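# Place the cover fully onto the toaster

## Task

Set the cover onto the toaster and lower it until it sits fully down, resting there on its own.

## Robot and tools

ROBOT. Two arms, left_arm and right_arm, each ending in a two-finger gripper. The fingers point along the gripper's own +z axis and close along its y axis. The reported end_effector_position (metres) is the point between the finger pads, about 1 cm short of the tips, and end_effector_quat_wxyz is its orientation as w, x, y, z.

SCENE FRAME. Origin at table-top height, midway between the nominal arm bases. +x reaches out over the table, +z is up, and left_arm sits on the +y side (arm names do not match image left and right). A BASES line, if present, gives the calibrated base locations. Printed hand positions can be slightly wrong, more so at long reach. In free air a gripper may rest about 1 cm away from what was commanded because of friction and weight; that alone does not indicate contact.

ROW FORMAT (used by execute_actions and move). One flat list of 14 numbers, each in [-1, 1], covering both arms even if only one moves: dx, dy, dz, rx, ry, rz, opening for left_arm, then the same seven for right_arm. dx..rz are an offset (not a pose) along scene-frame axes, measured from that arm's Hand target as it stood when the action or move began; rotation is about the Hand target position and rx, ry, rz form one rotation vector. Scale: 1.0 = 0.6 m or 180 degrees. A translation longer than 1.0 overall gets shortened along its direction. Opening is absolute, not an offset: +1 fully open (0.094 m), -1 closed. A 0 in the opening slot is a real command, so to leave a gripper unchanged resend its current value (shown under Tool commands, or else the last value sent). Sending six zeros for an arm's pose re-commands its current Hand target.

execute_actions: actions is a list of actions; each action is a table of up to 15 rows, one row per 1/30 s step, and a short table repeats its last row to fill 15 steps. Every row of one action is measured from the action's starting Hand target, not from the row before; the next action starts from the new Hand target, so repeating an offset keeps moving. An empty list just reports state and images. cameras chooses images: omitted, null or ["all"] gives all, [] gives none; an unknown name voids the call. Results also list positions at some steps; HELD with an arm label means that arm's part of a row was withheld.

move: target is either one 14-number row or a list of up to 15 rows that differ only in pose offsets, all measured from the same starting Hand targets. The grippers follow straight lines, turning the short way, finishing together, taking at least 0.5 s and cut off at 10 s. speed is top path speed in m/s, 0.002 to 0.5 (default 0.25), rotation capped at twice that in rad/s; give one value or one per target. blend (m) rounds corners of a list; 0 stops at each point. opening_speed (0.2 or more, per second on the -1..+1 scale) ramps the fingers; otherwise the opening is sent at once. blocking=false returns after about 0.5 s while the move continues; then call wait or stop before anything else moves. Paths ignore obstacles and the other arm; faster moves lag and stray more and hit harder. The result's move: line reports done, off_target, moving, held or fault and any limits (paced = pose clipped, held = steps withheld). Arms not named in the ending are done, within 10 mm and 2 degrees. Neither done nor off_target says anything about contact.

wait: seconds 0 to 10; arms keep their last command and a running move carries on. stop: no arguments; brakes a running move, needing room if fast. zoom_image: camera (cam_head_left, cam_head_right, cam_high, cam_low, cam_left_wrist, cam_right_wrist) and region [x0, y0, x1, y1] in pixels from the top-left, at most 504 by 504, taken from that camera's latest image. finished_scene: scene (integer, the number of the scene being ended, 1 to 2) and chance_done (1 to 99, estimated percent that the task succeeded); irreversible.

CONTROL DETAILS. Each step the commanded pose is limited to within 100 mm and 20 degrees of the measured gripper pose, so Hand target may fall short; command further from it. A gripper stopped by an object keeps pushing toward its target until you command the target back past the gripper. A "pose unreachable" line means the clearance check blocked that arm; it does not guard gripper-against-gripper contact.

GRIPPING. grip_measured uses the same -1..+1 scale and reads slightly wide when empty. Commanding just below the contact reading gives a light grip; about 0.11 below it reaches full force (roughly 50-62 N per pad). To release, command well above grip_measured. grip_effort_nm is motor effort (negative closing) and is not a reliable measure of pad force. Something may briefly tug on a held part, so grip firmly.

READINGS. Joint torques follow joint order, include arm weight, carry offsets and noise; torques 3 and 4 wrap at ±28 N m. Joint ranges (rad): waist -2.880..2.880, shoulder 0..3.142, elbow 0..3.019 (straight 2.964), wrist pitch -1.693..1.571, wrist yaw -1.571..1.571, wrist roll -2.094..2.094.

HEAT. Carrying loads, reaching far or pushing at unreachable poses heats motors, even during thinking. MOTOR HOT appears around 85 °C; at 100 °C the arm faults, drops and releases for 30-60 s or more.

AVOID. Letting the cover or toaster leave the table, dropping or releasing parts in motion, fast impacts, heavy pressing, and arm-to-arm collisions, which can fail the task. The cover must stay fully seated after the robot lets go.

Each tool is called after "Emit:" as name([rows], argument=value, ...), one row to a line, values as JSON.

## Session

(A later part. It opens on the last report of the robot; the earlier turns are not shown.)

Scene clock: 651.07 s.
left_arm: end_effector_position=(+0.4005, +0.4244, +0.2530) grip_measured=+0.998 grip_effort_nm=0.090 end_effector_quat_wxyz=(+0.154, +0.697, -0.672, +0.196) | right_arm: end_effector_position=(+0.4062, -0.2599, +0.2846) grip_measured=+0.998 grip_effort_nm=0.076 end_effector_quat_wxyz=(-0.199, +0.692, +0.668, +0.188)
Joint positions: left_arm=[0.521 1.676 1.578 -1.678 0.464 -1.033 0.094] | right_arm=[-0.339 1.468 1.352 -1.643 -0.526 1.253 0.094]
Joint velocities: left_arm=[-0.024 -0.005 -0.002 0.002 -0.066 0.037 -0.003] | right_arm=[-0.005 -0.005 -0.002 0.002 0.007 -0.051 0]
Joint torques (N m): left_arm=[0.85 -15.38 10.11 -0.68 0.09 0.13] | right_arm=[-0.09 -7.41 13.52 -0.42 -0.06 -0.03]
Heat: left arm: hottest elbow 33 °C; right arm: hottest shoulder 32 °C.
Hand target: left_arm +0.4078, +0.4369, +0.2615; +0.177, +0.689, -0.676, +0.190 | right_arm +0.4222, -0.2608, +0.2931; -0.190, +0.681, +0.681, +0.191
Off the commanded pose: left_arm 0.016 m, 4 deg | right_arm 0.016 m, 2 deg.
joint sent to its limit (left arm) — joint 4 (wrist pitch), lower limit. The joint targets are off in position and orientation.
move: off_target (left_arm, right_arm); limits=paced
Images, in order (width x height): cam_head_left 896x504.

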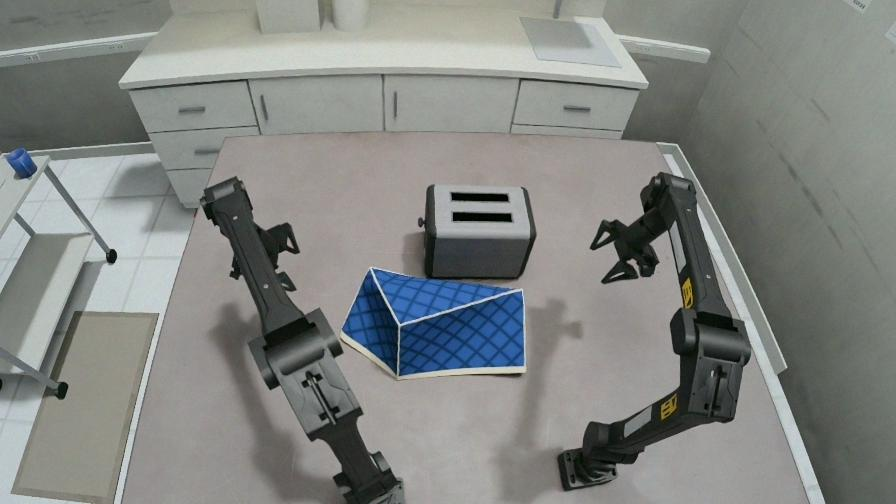

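Emit:
move([
  [0.0,-0.1,-0.2,0,0,0,1,0.02,0.07,-0.28,0,0,0,1],
], speed=0.18, cameras=["cam_head_left","cam_high","cam_left_wrist","cam_right_wrist"])

Scene clock: 655.97 s.
left_arm: end_effector_position=(+0.3998, +0.3834, +0.1452) grip_measured=+0.998 grip_effort_nm=0.100 end_effector_quat_wxyz=(+0.176, +0.691, -0.675, +0.189) | right_arm: end_effector_position=(+0.4340, -0.2237, +0.1367) grip_measured=+0.998 grip_effort_nm=0.081 end_effector_quat_wxyz=(-0.177, +0.678, +0.685, +0.199)
Joint positions: left_arm=[0.447 1.717 1.336 -1.411 0.477 -1.089 0.094] | right_arm=[-0.238 1.595 1.095 -1.158 -0.533 1.337 0.094]
Joint velocities: left_arm=[-0.005 -0.015 -0.007 -0.017 -0.037 0.007 0.001] | right_arm=[-0.015 -0.005 -0.012 -0.022 0.007 -0.037 0]
Joint torques (N m): left_arm=[-1.08 -15.44 6.83 0.03 0.36 -0.05] | right_arm=[0.03 -8.35 6.98 0.17 -0.42 0.33]
Heat: left arm: hottest elbow 33 °C; right arm: hottest shoulder 32 °C.
Hand target: left_arm +0.4061, +0.3786, +0.1409; +0.177, +0.690, -0.676, +0.189 | right_arm +0.4322, -0.2173, +0.1255; -0.190, +0.681, +0.680, +0.193
Off the commanded pose: left_arm 0.011 m, 0 deg | right_arm 0.013 m, 2 deg.
move: off_target (left_arm, right_arm)
Images, in order (width x height): cam_head_left 896x504, cam_high 896x504, cam_left_wrist 616x616, cam_right_wrist 616x616.

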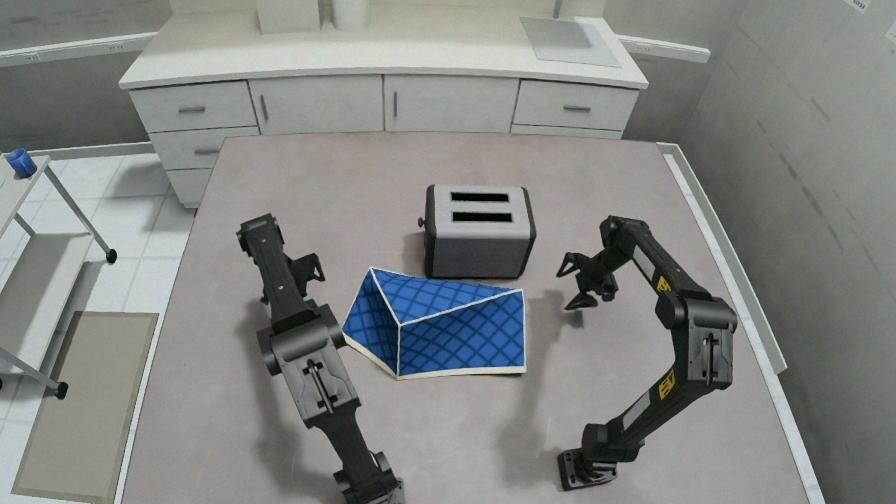

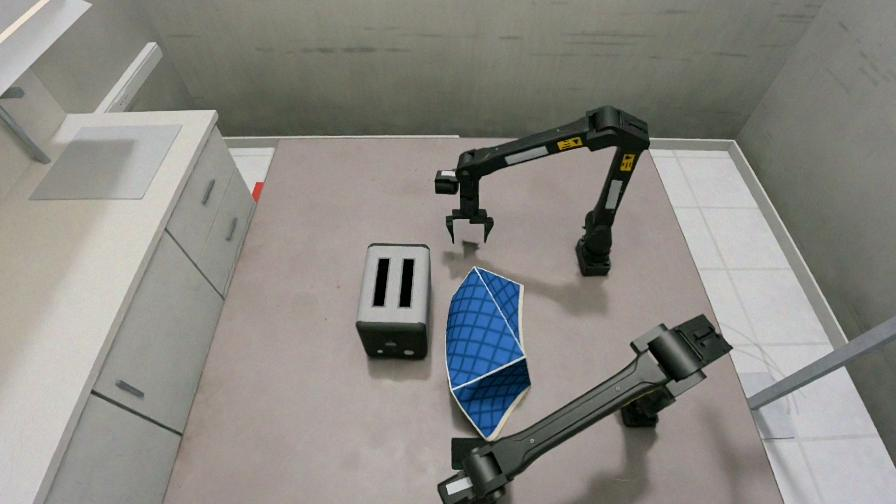

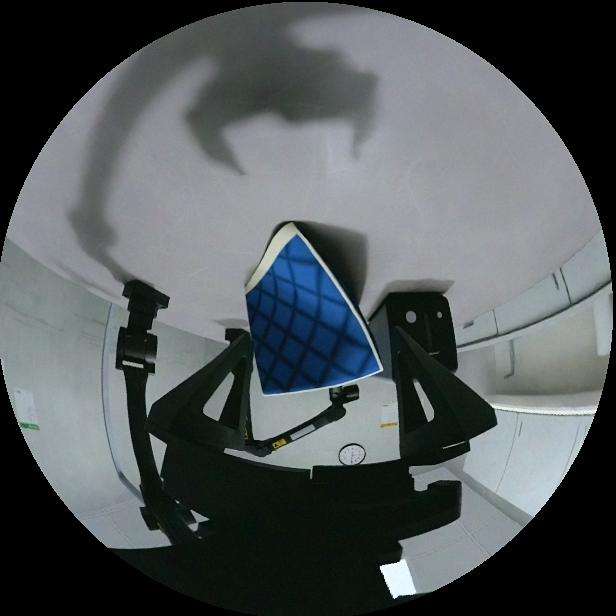

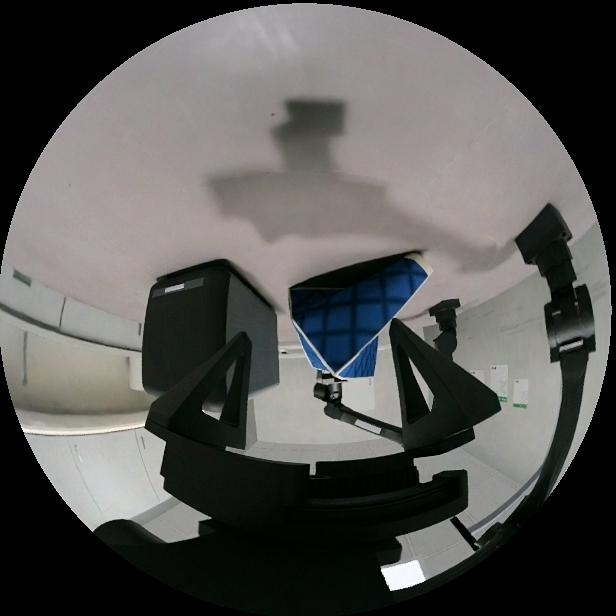

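Emit:
move([
  [0.02,-0.12,0,0,0,0,1,-0.03,0.1,-0.01,0,0,0,1],
  [0.02,-0.2,0,0,0,0,1,-0.03,0.15,-0.01,0,0,0,1],
], speed=0.1, cameras=["cam_head_left","cam_high","cam_left_wrist","cam_right_wrist"])

Scene clock: 662.23 s.
left_arm: end_effector_position=(+0.4117, +0.2638, +0.1273) grip_measured=+0.998 grip_effort_nm=0.095 end_effector_quat_wxyz=(+0.193, +0.693, -0.672, +0.179) | right_arm: end_effector_position=(+0.4173, -0.1312, +0.1151) grip_measured=+0.998 grip_effort_nm=0.081 end_effector_quat_wxyz=(-0.195, +0.681, +0.680, +0.190)
Joint positions: left_arm=[0.197 1.67 1.222 -1.254 0.517 -1.365 0.094] | right_arm=[-0.023 1.566 0.992 -0.997 -0.551 1.586 0.094]
Joint velocities: left_arm=[-0.015 -0.005 0.002 0.012 -0.007 0.022 -0.001] | right_arm=[-0.005 0.005 -0.007 -0.007 -0.022 -0.037 0]
Joint torques (N m): left_arm=[-0.85 -17.44 6.43 0.09 0.29 -0.03] | right_arm=[-0.21 -11.05 6.42 0.32 -0.38 0.3]
Heat: left arm: hottest elbow 33 °C; right arm: hottest shoulder 32 °C.
Hand target: left_arm +0.4155, +0.2590, +0.1391; +0.179, +0.689, -0.676, +0.188 | right_arm +0.4141, -0.1263, +0.1210; -0.192, +0.680, +0.680, +0.195
Off the commanded pose: left_arm 0.016 m, 2 deg | right_arm 0.007 m, 1 deg.
move: off_target (left_arm)
Images, in order (width x height): cam_head_left 896x504, cam_high 896x504, cam_left_wrist 616x616, cam_right_wrist 616x616.

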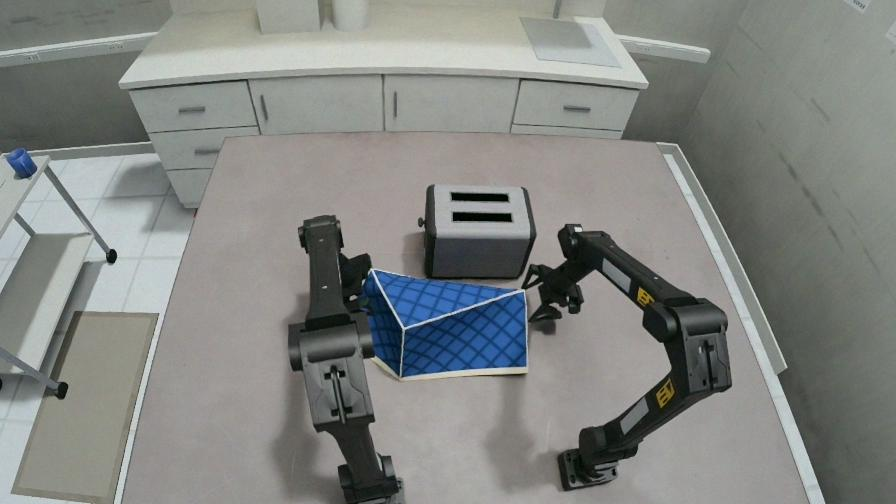

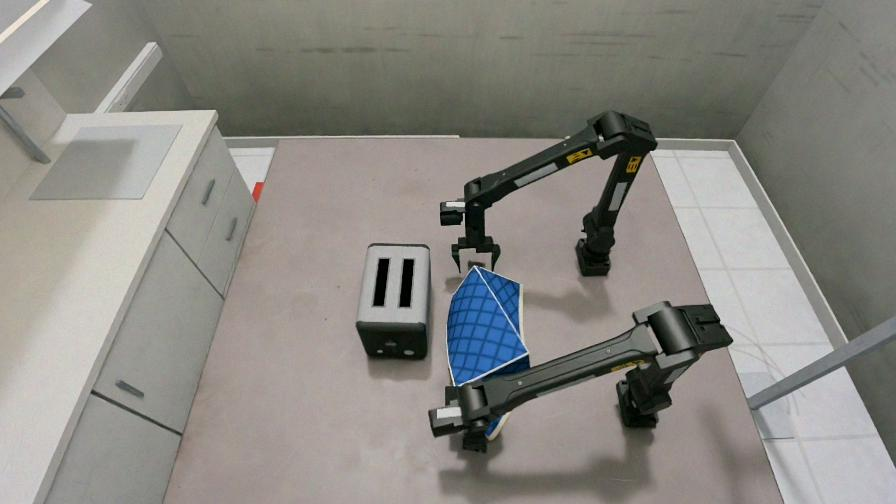

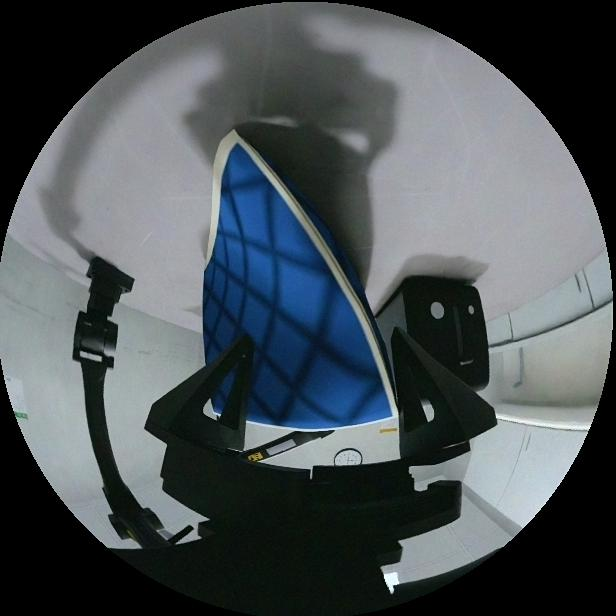

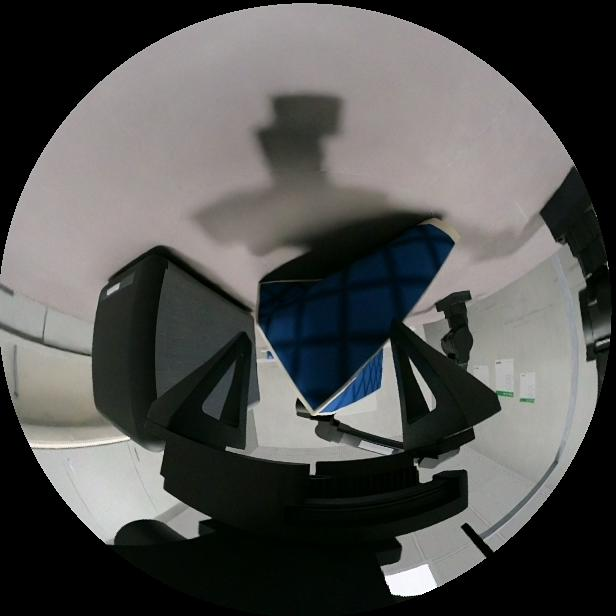

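Emit:
move([
  [0.0,-0.09,0,0,0,0,1,-0.0,0.08,0,0,0,0,1],
  [0,-0.09,0.04,0,0,0,1,0,0.08,0.04,0,0,0,1],
  [0.0,-0.09,0.2,0,0,0,1,0,0.08,0.2,0,0,0,1],
], speed=0.08)

Scene clock: 669.07 s.
left_arm: end_effector_position=(+0.4061, +0.2106, +0.2328) grip_measured=+0.998 grip_effort_nm=0.085 end_effector_quat_wxyz=(+0.196, +0.696, -0.669, +0.172) | right_arm: end_effector_position=(+0.4017, -0.0856, +0.2146) grip_measured=+0.998 grip_effort_nm=0.081 end_effector_quat_wxyz=(-0.209, +0.687, +0.674, +0.175)
Joint positions: left_arm=[0.081 1.546 1.364 -1.466 0.522 -1.503 0.094] | right_arm=[0.091 1.428 1.127 -1.24 -0.551 1.725 0.094]
Joint velocities: left_arm=[-0.005 -0.005 0.002 -0.012 -0.051 0.037 0] | right_arm=[-0.005 -0.005 -0.007 0.017 0.139 -0.066 -0.001]
Joint torques (N m): left_arm=[-1.44 -16.03 10.09 -0.54 0.37 -0.06] | right_arm=[0.09 -9.76 13.35 -0.17 -0.3 0.31]
Heat: left arm: hottest elbow 34 °C; right arm: hottest shoulder 33 °C.
Hand target: left_arm +0.4147, +0.2035, +0.2580; +0.180, +0.689, -0.677, +0.187 | right_arm +0.4155, -0.0780, +0.2418; -0.193, +0.680, +0.679, +0.196
Off the commanded pose: left_arm 0.028 m, 3 deg | right_arm 0.030 m, 3 deg.
move: off_target (left_arm, right_arm)

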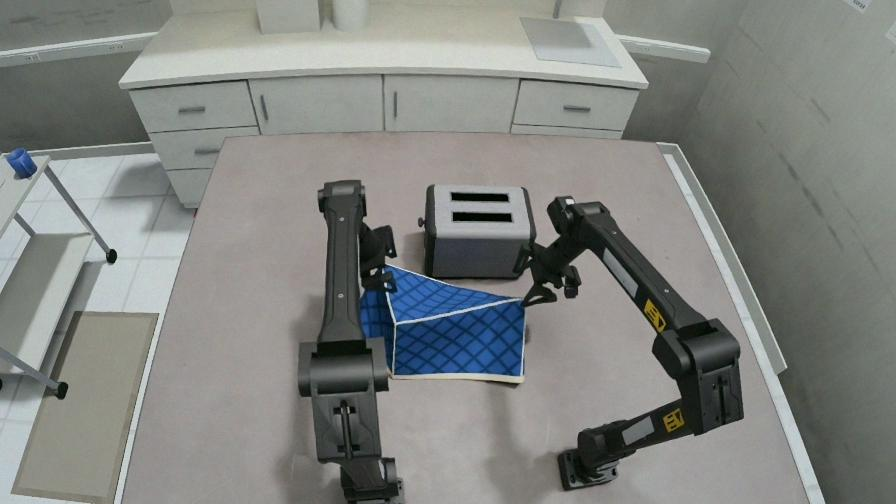

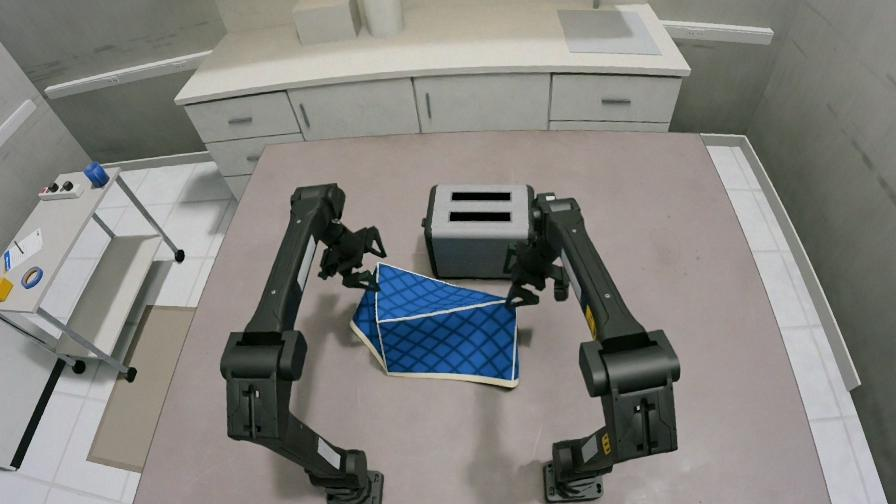

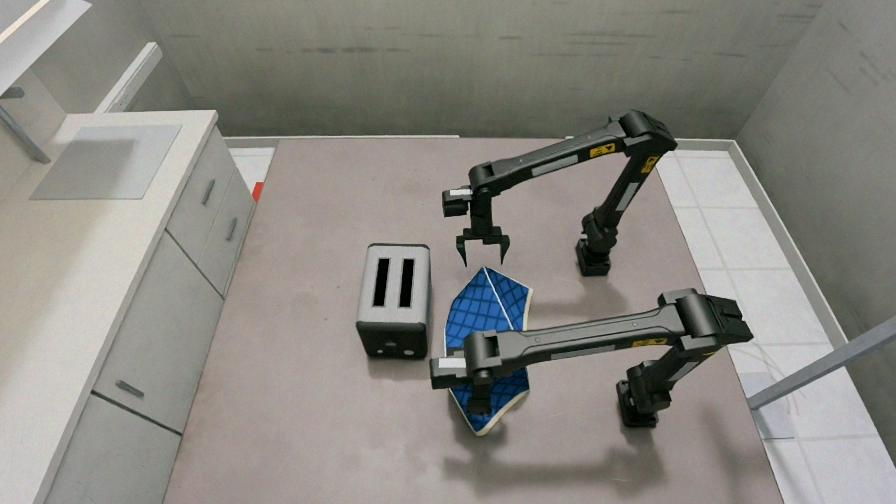

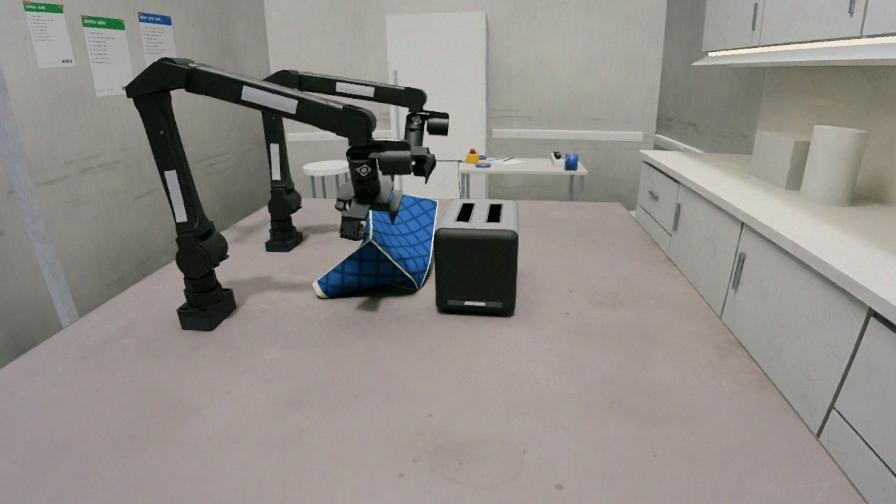

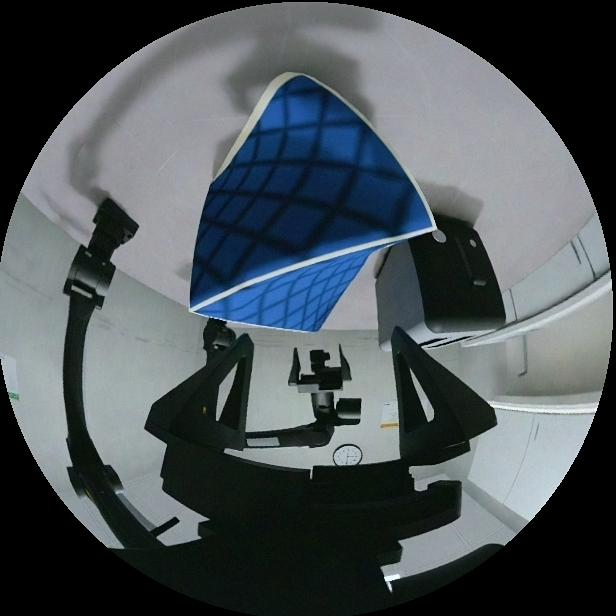

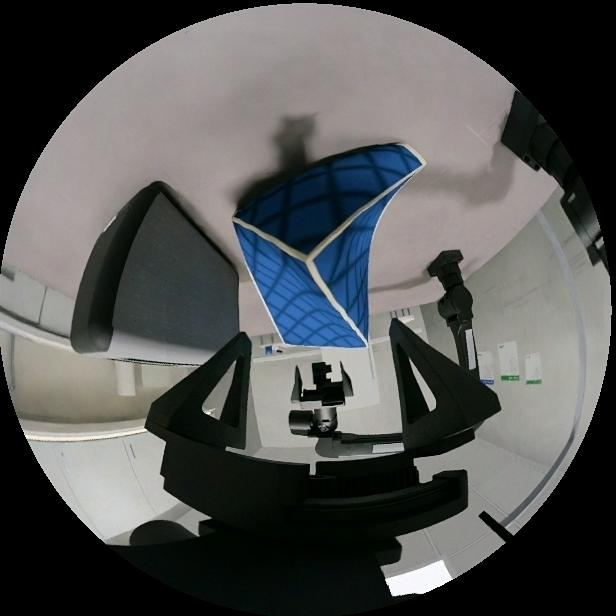

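Emit:
move([
  [0.0,0.13,0,0,0,0,1,0,-0.12,0,0,0,0,1],
  [0,0.13,-0.26,0,0,0,1,0.03,-0.12,-0.28,0,0,0,1],
  [0.0,0.0,-0.26,0,0,0,1,0.03,0,-0.28,0,0,0,1],
], speed=0.15, cameras=["cam_head_left","cam_low","cam_high","cam_left_wrist","cam_right_wrist"])

Scene clock: 683.57 s.
left_arm: end_effector_position=(+0.4111, +0.2132, +0.0918) grip_measured=+0.998 grip_effort_nm=0.090 end_effector_quat_wxyz=(+0.190, +0.693, -0.673, +0.178) | right_arm: end_effector_position=(+0.4386, -0.0833, +0.0852) grip_measured=+0.998 grip_effort_nm=0.076 end_effector_quat_wxyz=(-0.183, +0.676, +0.683, +0.208)
Joint positions: left_arm=[0.086 1.682 1.136 -1.087 0.523 -1.492 0.094] | right_arm=[0.086 1.639 0.984 -0.804 -0.551 1.713 0.094]
Joint velocities: left_arm=[-0.005 0.005 -0.002 0.002 -0.007 -0.022 -0.001] | right_arm=[-0.005 -0.015 -0.007 -0.012 -0.007 0.095 0]
Joint torques (N m): left_arm=[-1.55 -16.79 6.26 0.31 0.31 -0.11] | right_arm=[0.15 -8.7 6.02 0.51 -0.28 0.33]
Heat: left arm: hottest elbow 35 °C; right arm: hottest shoulder 33 °C.
Hand target: left_arm +0.4149, +0.2058, +0.1026; +0.180, +0.689, -0.677, +0.187 | right_arm +0.4312, -0.0780, +0.0732; -0.193, +0.680, +0.679, +0.196
Off the commanded pose: left_arm 0.015 m, 2 deg | right_arm 0.014 m, 2 deg.
move: off_target (left_arm, right_arm)
Images, in order (width x height): cam_head_left 896x504, cam_high 896x504, cam_low 896x504, cam_left_wrist 616x616, cam_right_wrist 616x616.

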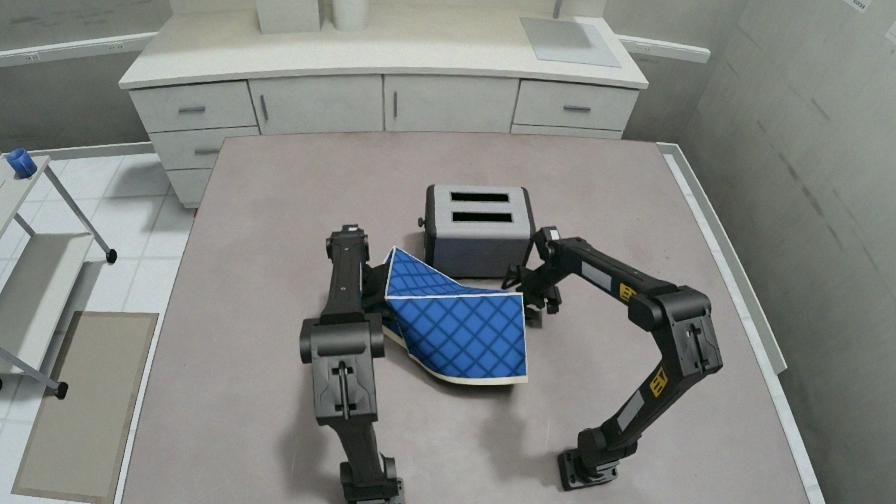

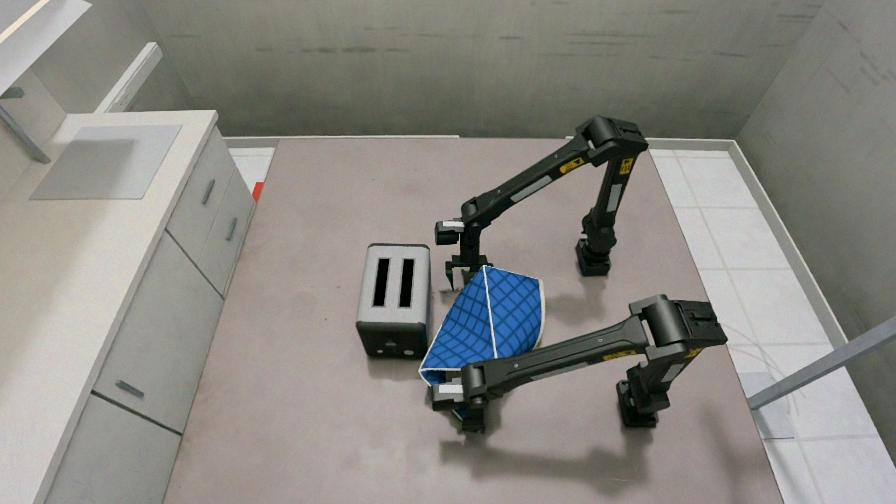

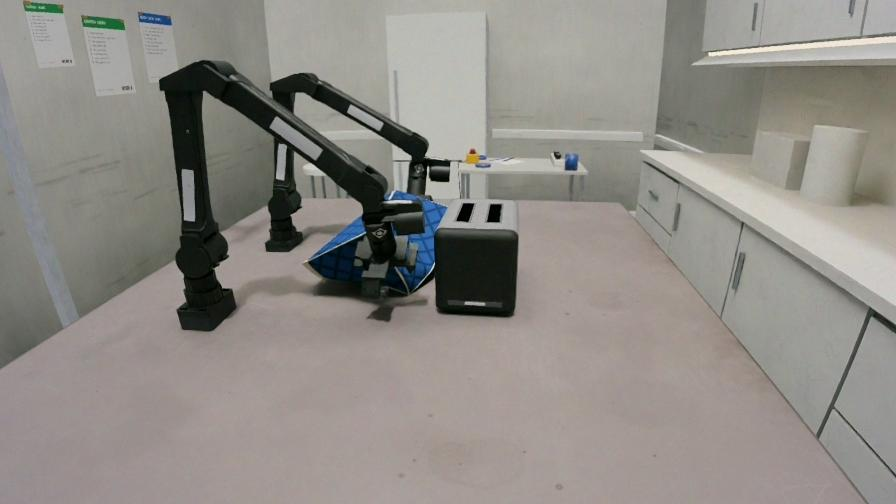

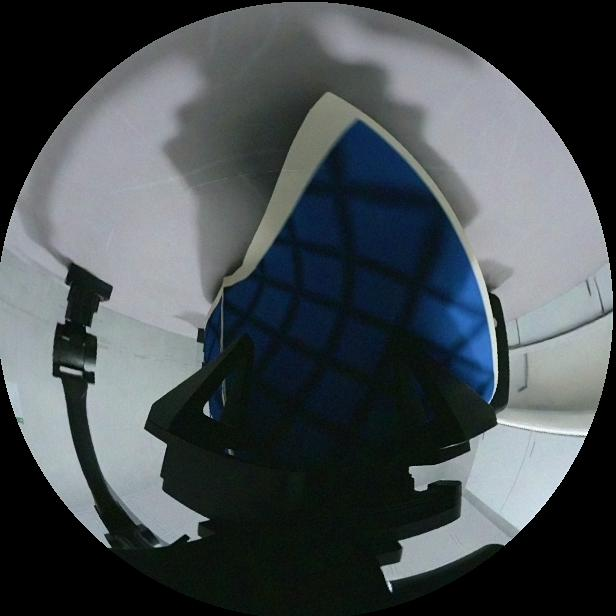

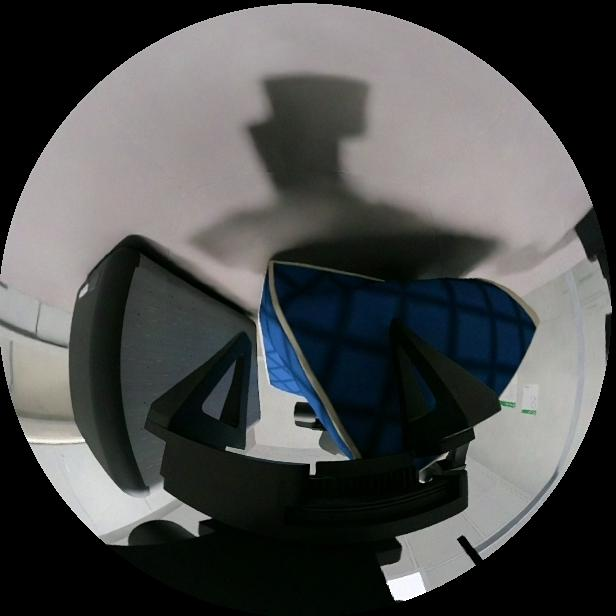

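Lift.

Emit:
move([
  [0,-0.06,0.1,0,0,0,1,0,0.06,0.1,0,0,0,1],
  [0.0,-0.06,0.35,0,0,0,1,0,0.06,0.35,0,0,0,1],
], speed=0.08)

Scene clock: 693.63 s.
left_arm: end_effector_position=(+0.4086, +0.1747, +0.2843) grip_measured=+0.998 grip_effort_nm=0.090 end_effector_quat_wxyz=(+0.197, +0.696, -0.669, +0.169) | right_arm: end_effector_position=(+0.4224, -0.0488, +0.2542) grip_measured=+0.998 grip_effort_nm=0.081 end_effector_quat_wxyz=(-0.211, +0.686, +0.675, +0.173)
Joint positions: left_arm=[0 1.527 1.479 -1.558 0.523 -1.596 0.094] | right_arm=[0.17 1.464 1.271 -1.305 -0.548 1.814 0.094]
Joint velocities: left_arm=[-0.005 -0.015 -0.007 0.002 -0.007 -0.081 0] | right_arm=[-0.005 0.005 -0.002 -0.012 -0.037 0.037 -0.001]
Joint torques (N m): left_arm=[-1.26 -16.03 10.51 -0.36 0.33 -0.03] | right_arm=[-0.09 -10.81 13.87 -0.01 -0.13 0.3]
Heat: left arm: hottest elbow 35 °C; right arm: hottest shoulder 33 °C.
Hand target: left_arm +0.4141, +0.1669, +0.3112; +0.180, +0.689, -0.677, +0.187 | right_arm +0.4339, -0.0418, +0.2838; -0.194, +0.680, +0.679, +0.197
Off the commanded pose: left_arm 0.029 m, 3 deg | right_arm 0.031 m, 3 deg.
move: off_target (left_arm, right_arm)

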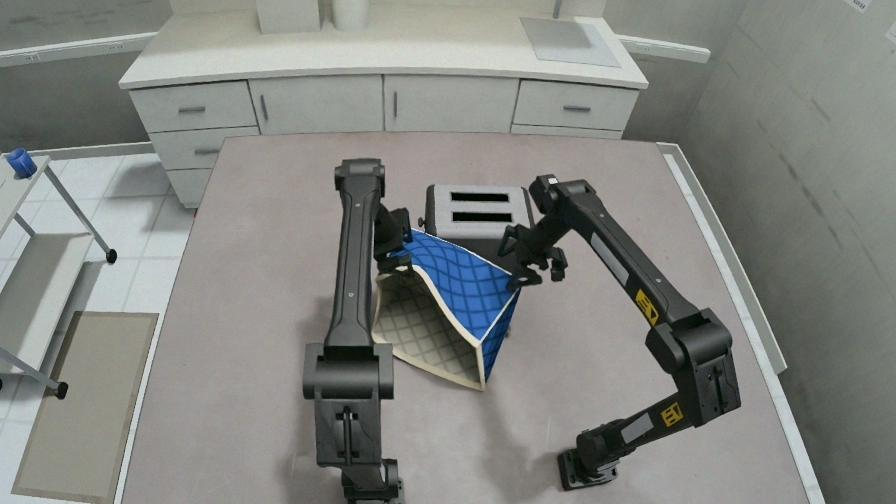

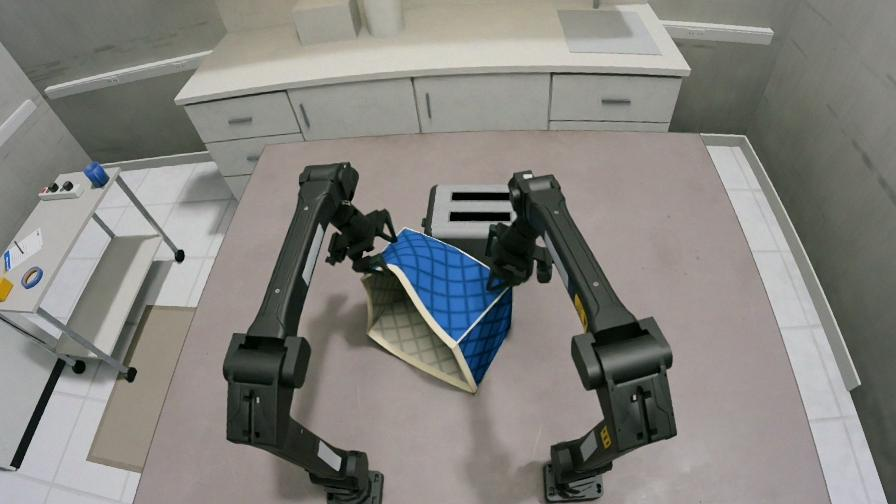

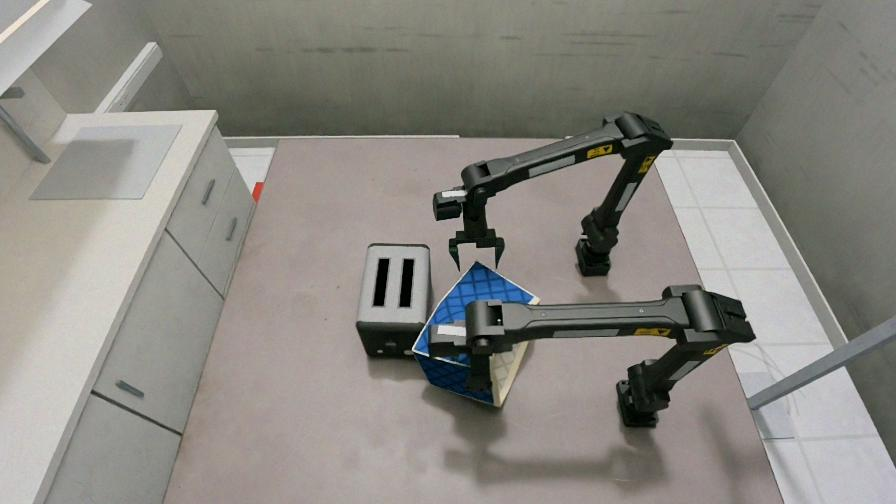

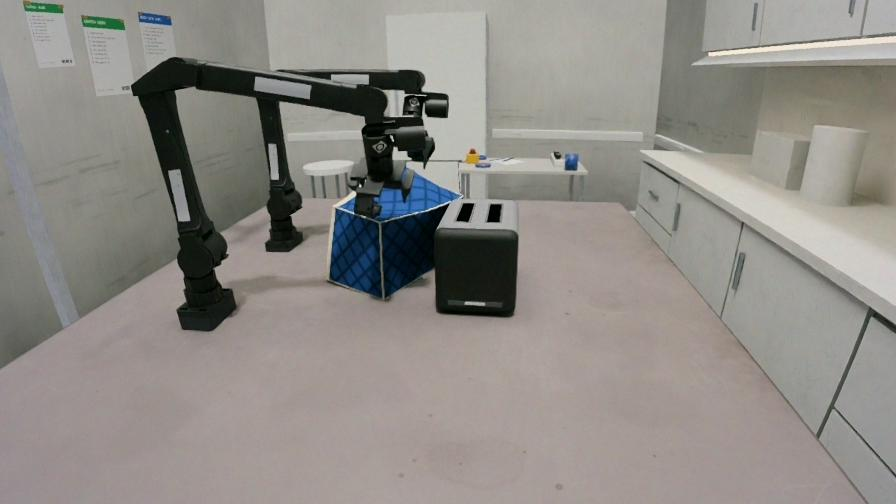

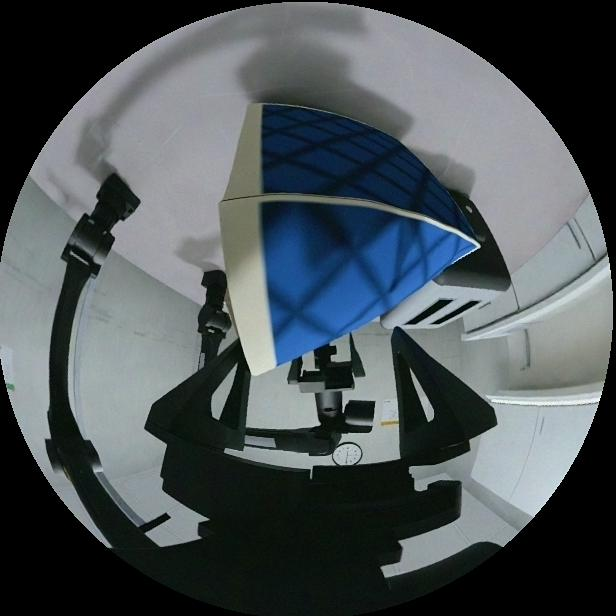

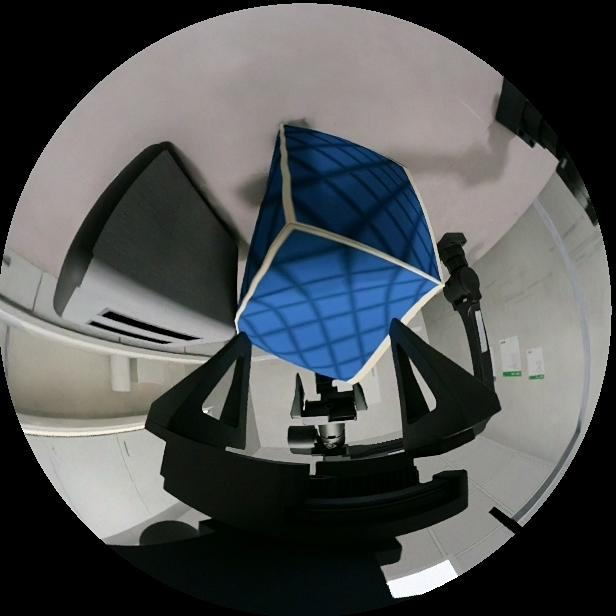

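Emit:
move([
  [0,0.2,0.1,0,0,0,1,0,-0.2,0.1,0,0,0,1],
], speed=0.15)

Scene clock: 698.87 s.
left_arm: end_effector_position=(+0.4132, +0.2789, +0.3480) grip_measured=+0.998 grip_effort_nm=0.095 end_effector_quat_wxyz=(+0.140, +0.707, -0.658, +0.218) | right_arm: end_effector_position=(+0.4217, -0.1583, +0.3244) grip_measured=+0.998 grip_effort_nm=0.076 end_effector_quat_wxyz=(-0.208, +0.687, +0.673, +0.177)
Joint positions: left_arm=[0.231 1.5 1.616 -1.679 0.523 -1.408 0.094] | right_arm=[-0.089 1.446 1.436 -1.636 -0.548 1.519 0.094]
Joint velocities: left_arm=[-0.005 0.005 -0.022 0.017 0.022 -0.007 -0.001] | right_arm=[-0.024 -0.005 0.017 -0.012 0.051 -0.037 0]
Joint torques (N m): left_arm=[1.03 -15.62 10.39 -0.47 0.21 0.18] | right_arm=[-1.61 -8.7 13.93 -0.35 -0.34 -0.03]
Heat: left arm: hottest elbow 37 °C; right arm: hottest shoulder 33 °C.
Hand target: left_arm +0.4156, +0.2855, +0.3730; +0.179, +0.688, -0.677, +0.189 | right_arm +0.4351, -0.1624, +0.3432; -0.191, +0.681, +0.680, +0.194
Off the commanded pose: left_arm 0.025 m, 7 deg | right_arm 0.023 m, 3 deg.
joint sent to its limit (left arm) — joint 4 (wrist pitch), lower limit. The joint targets are off in orientation, not in position.
move: off_target (left_arm, right_arm)

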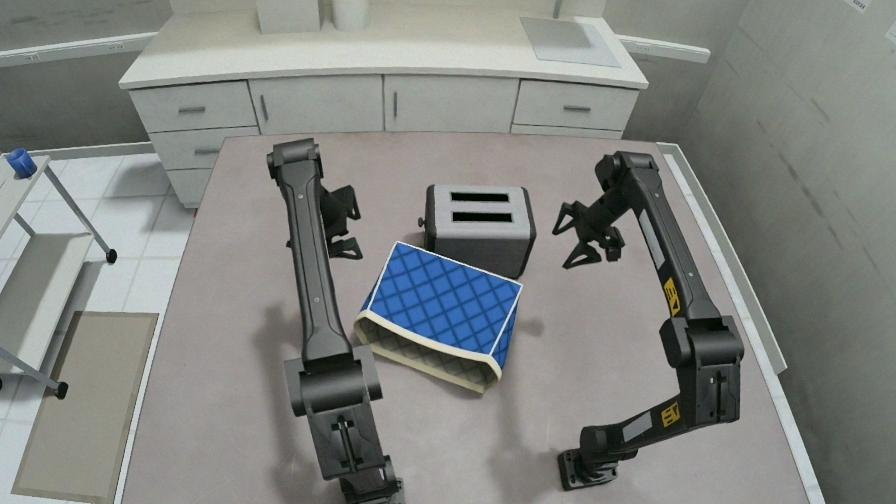

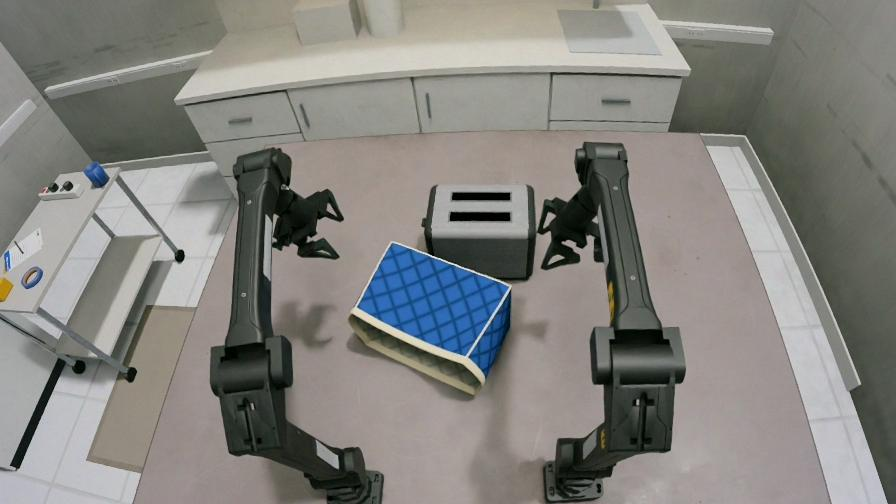

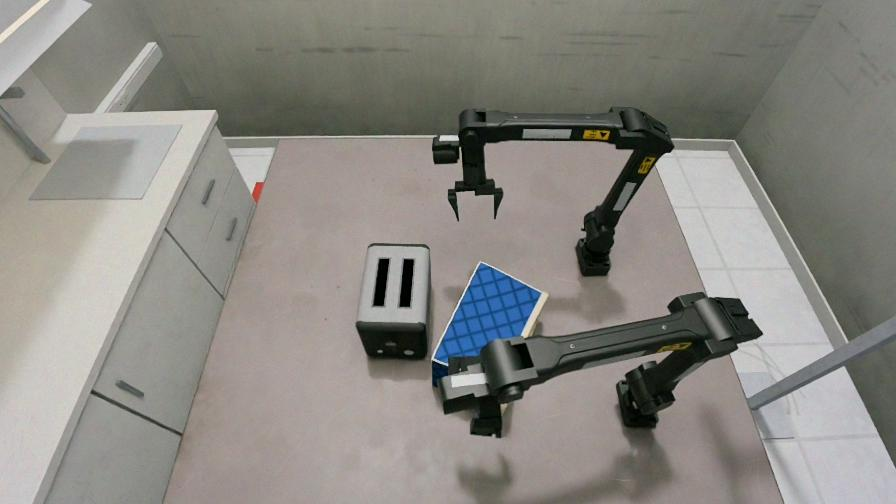

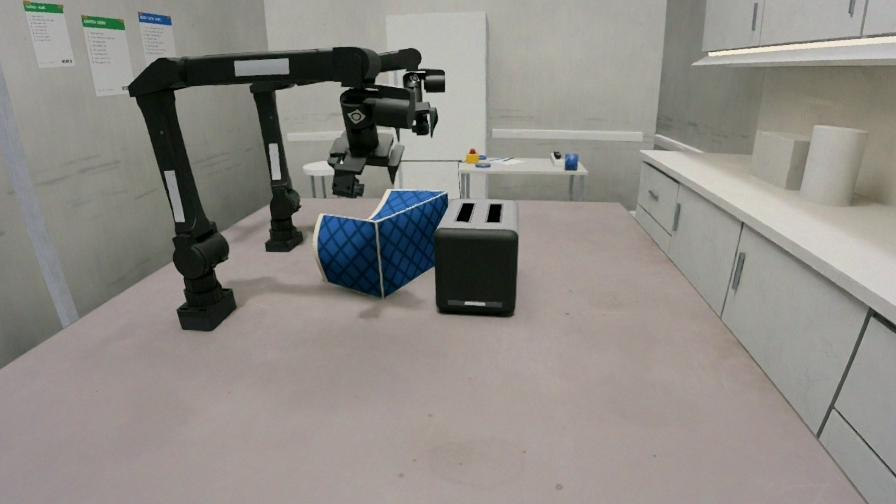

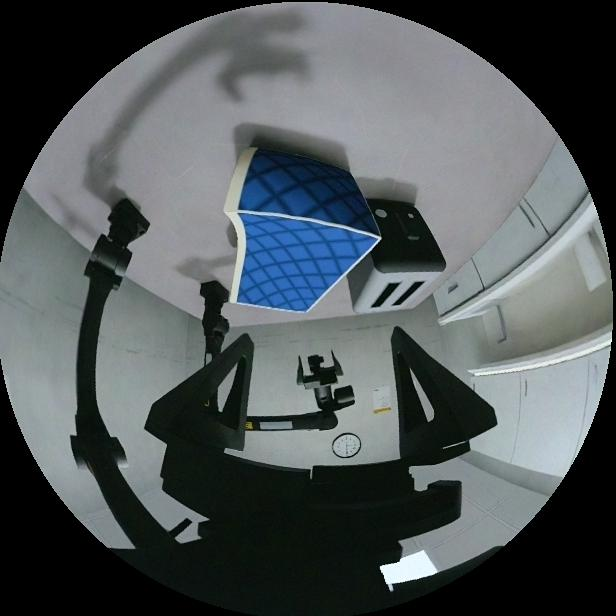

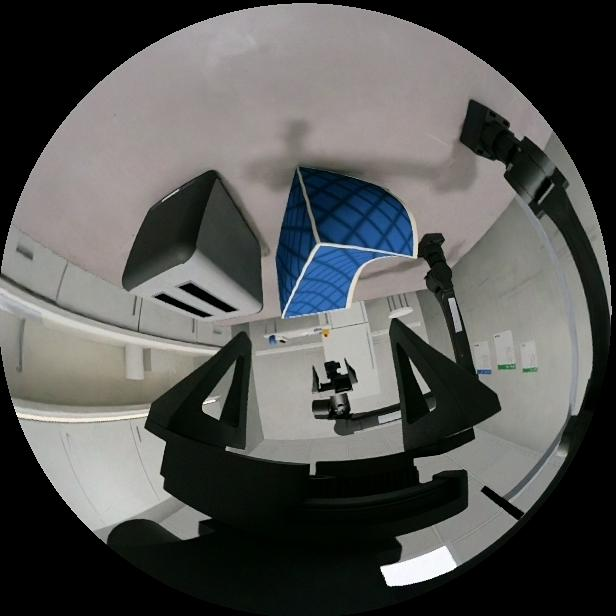

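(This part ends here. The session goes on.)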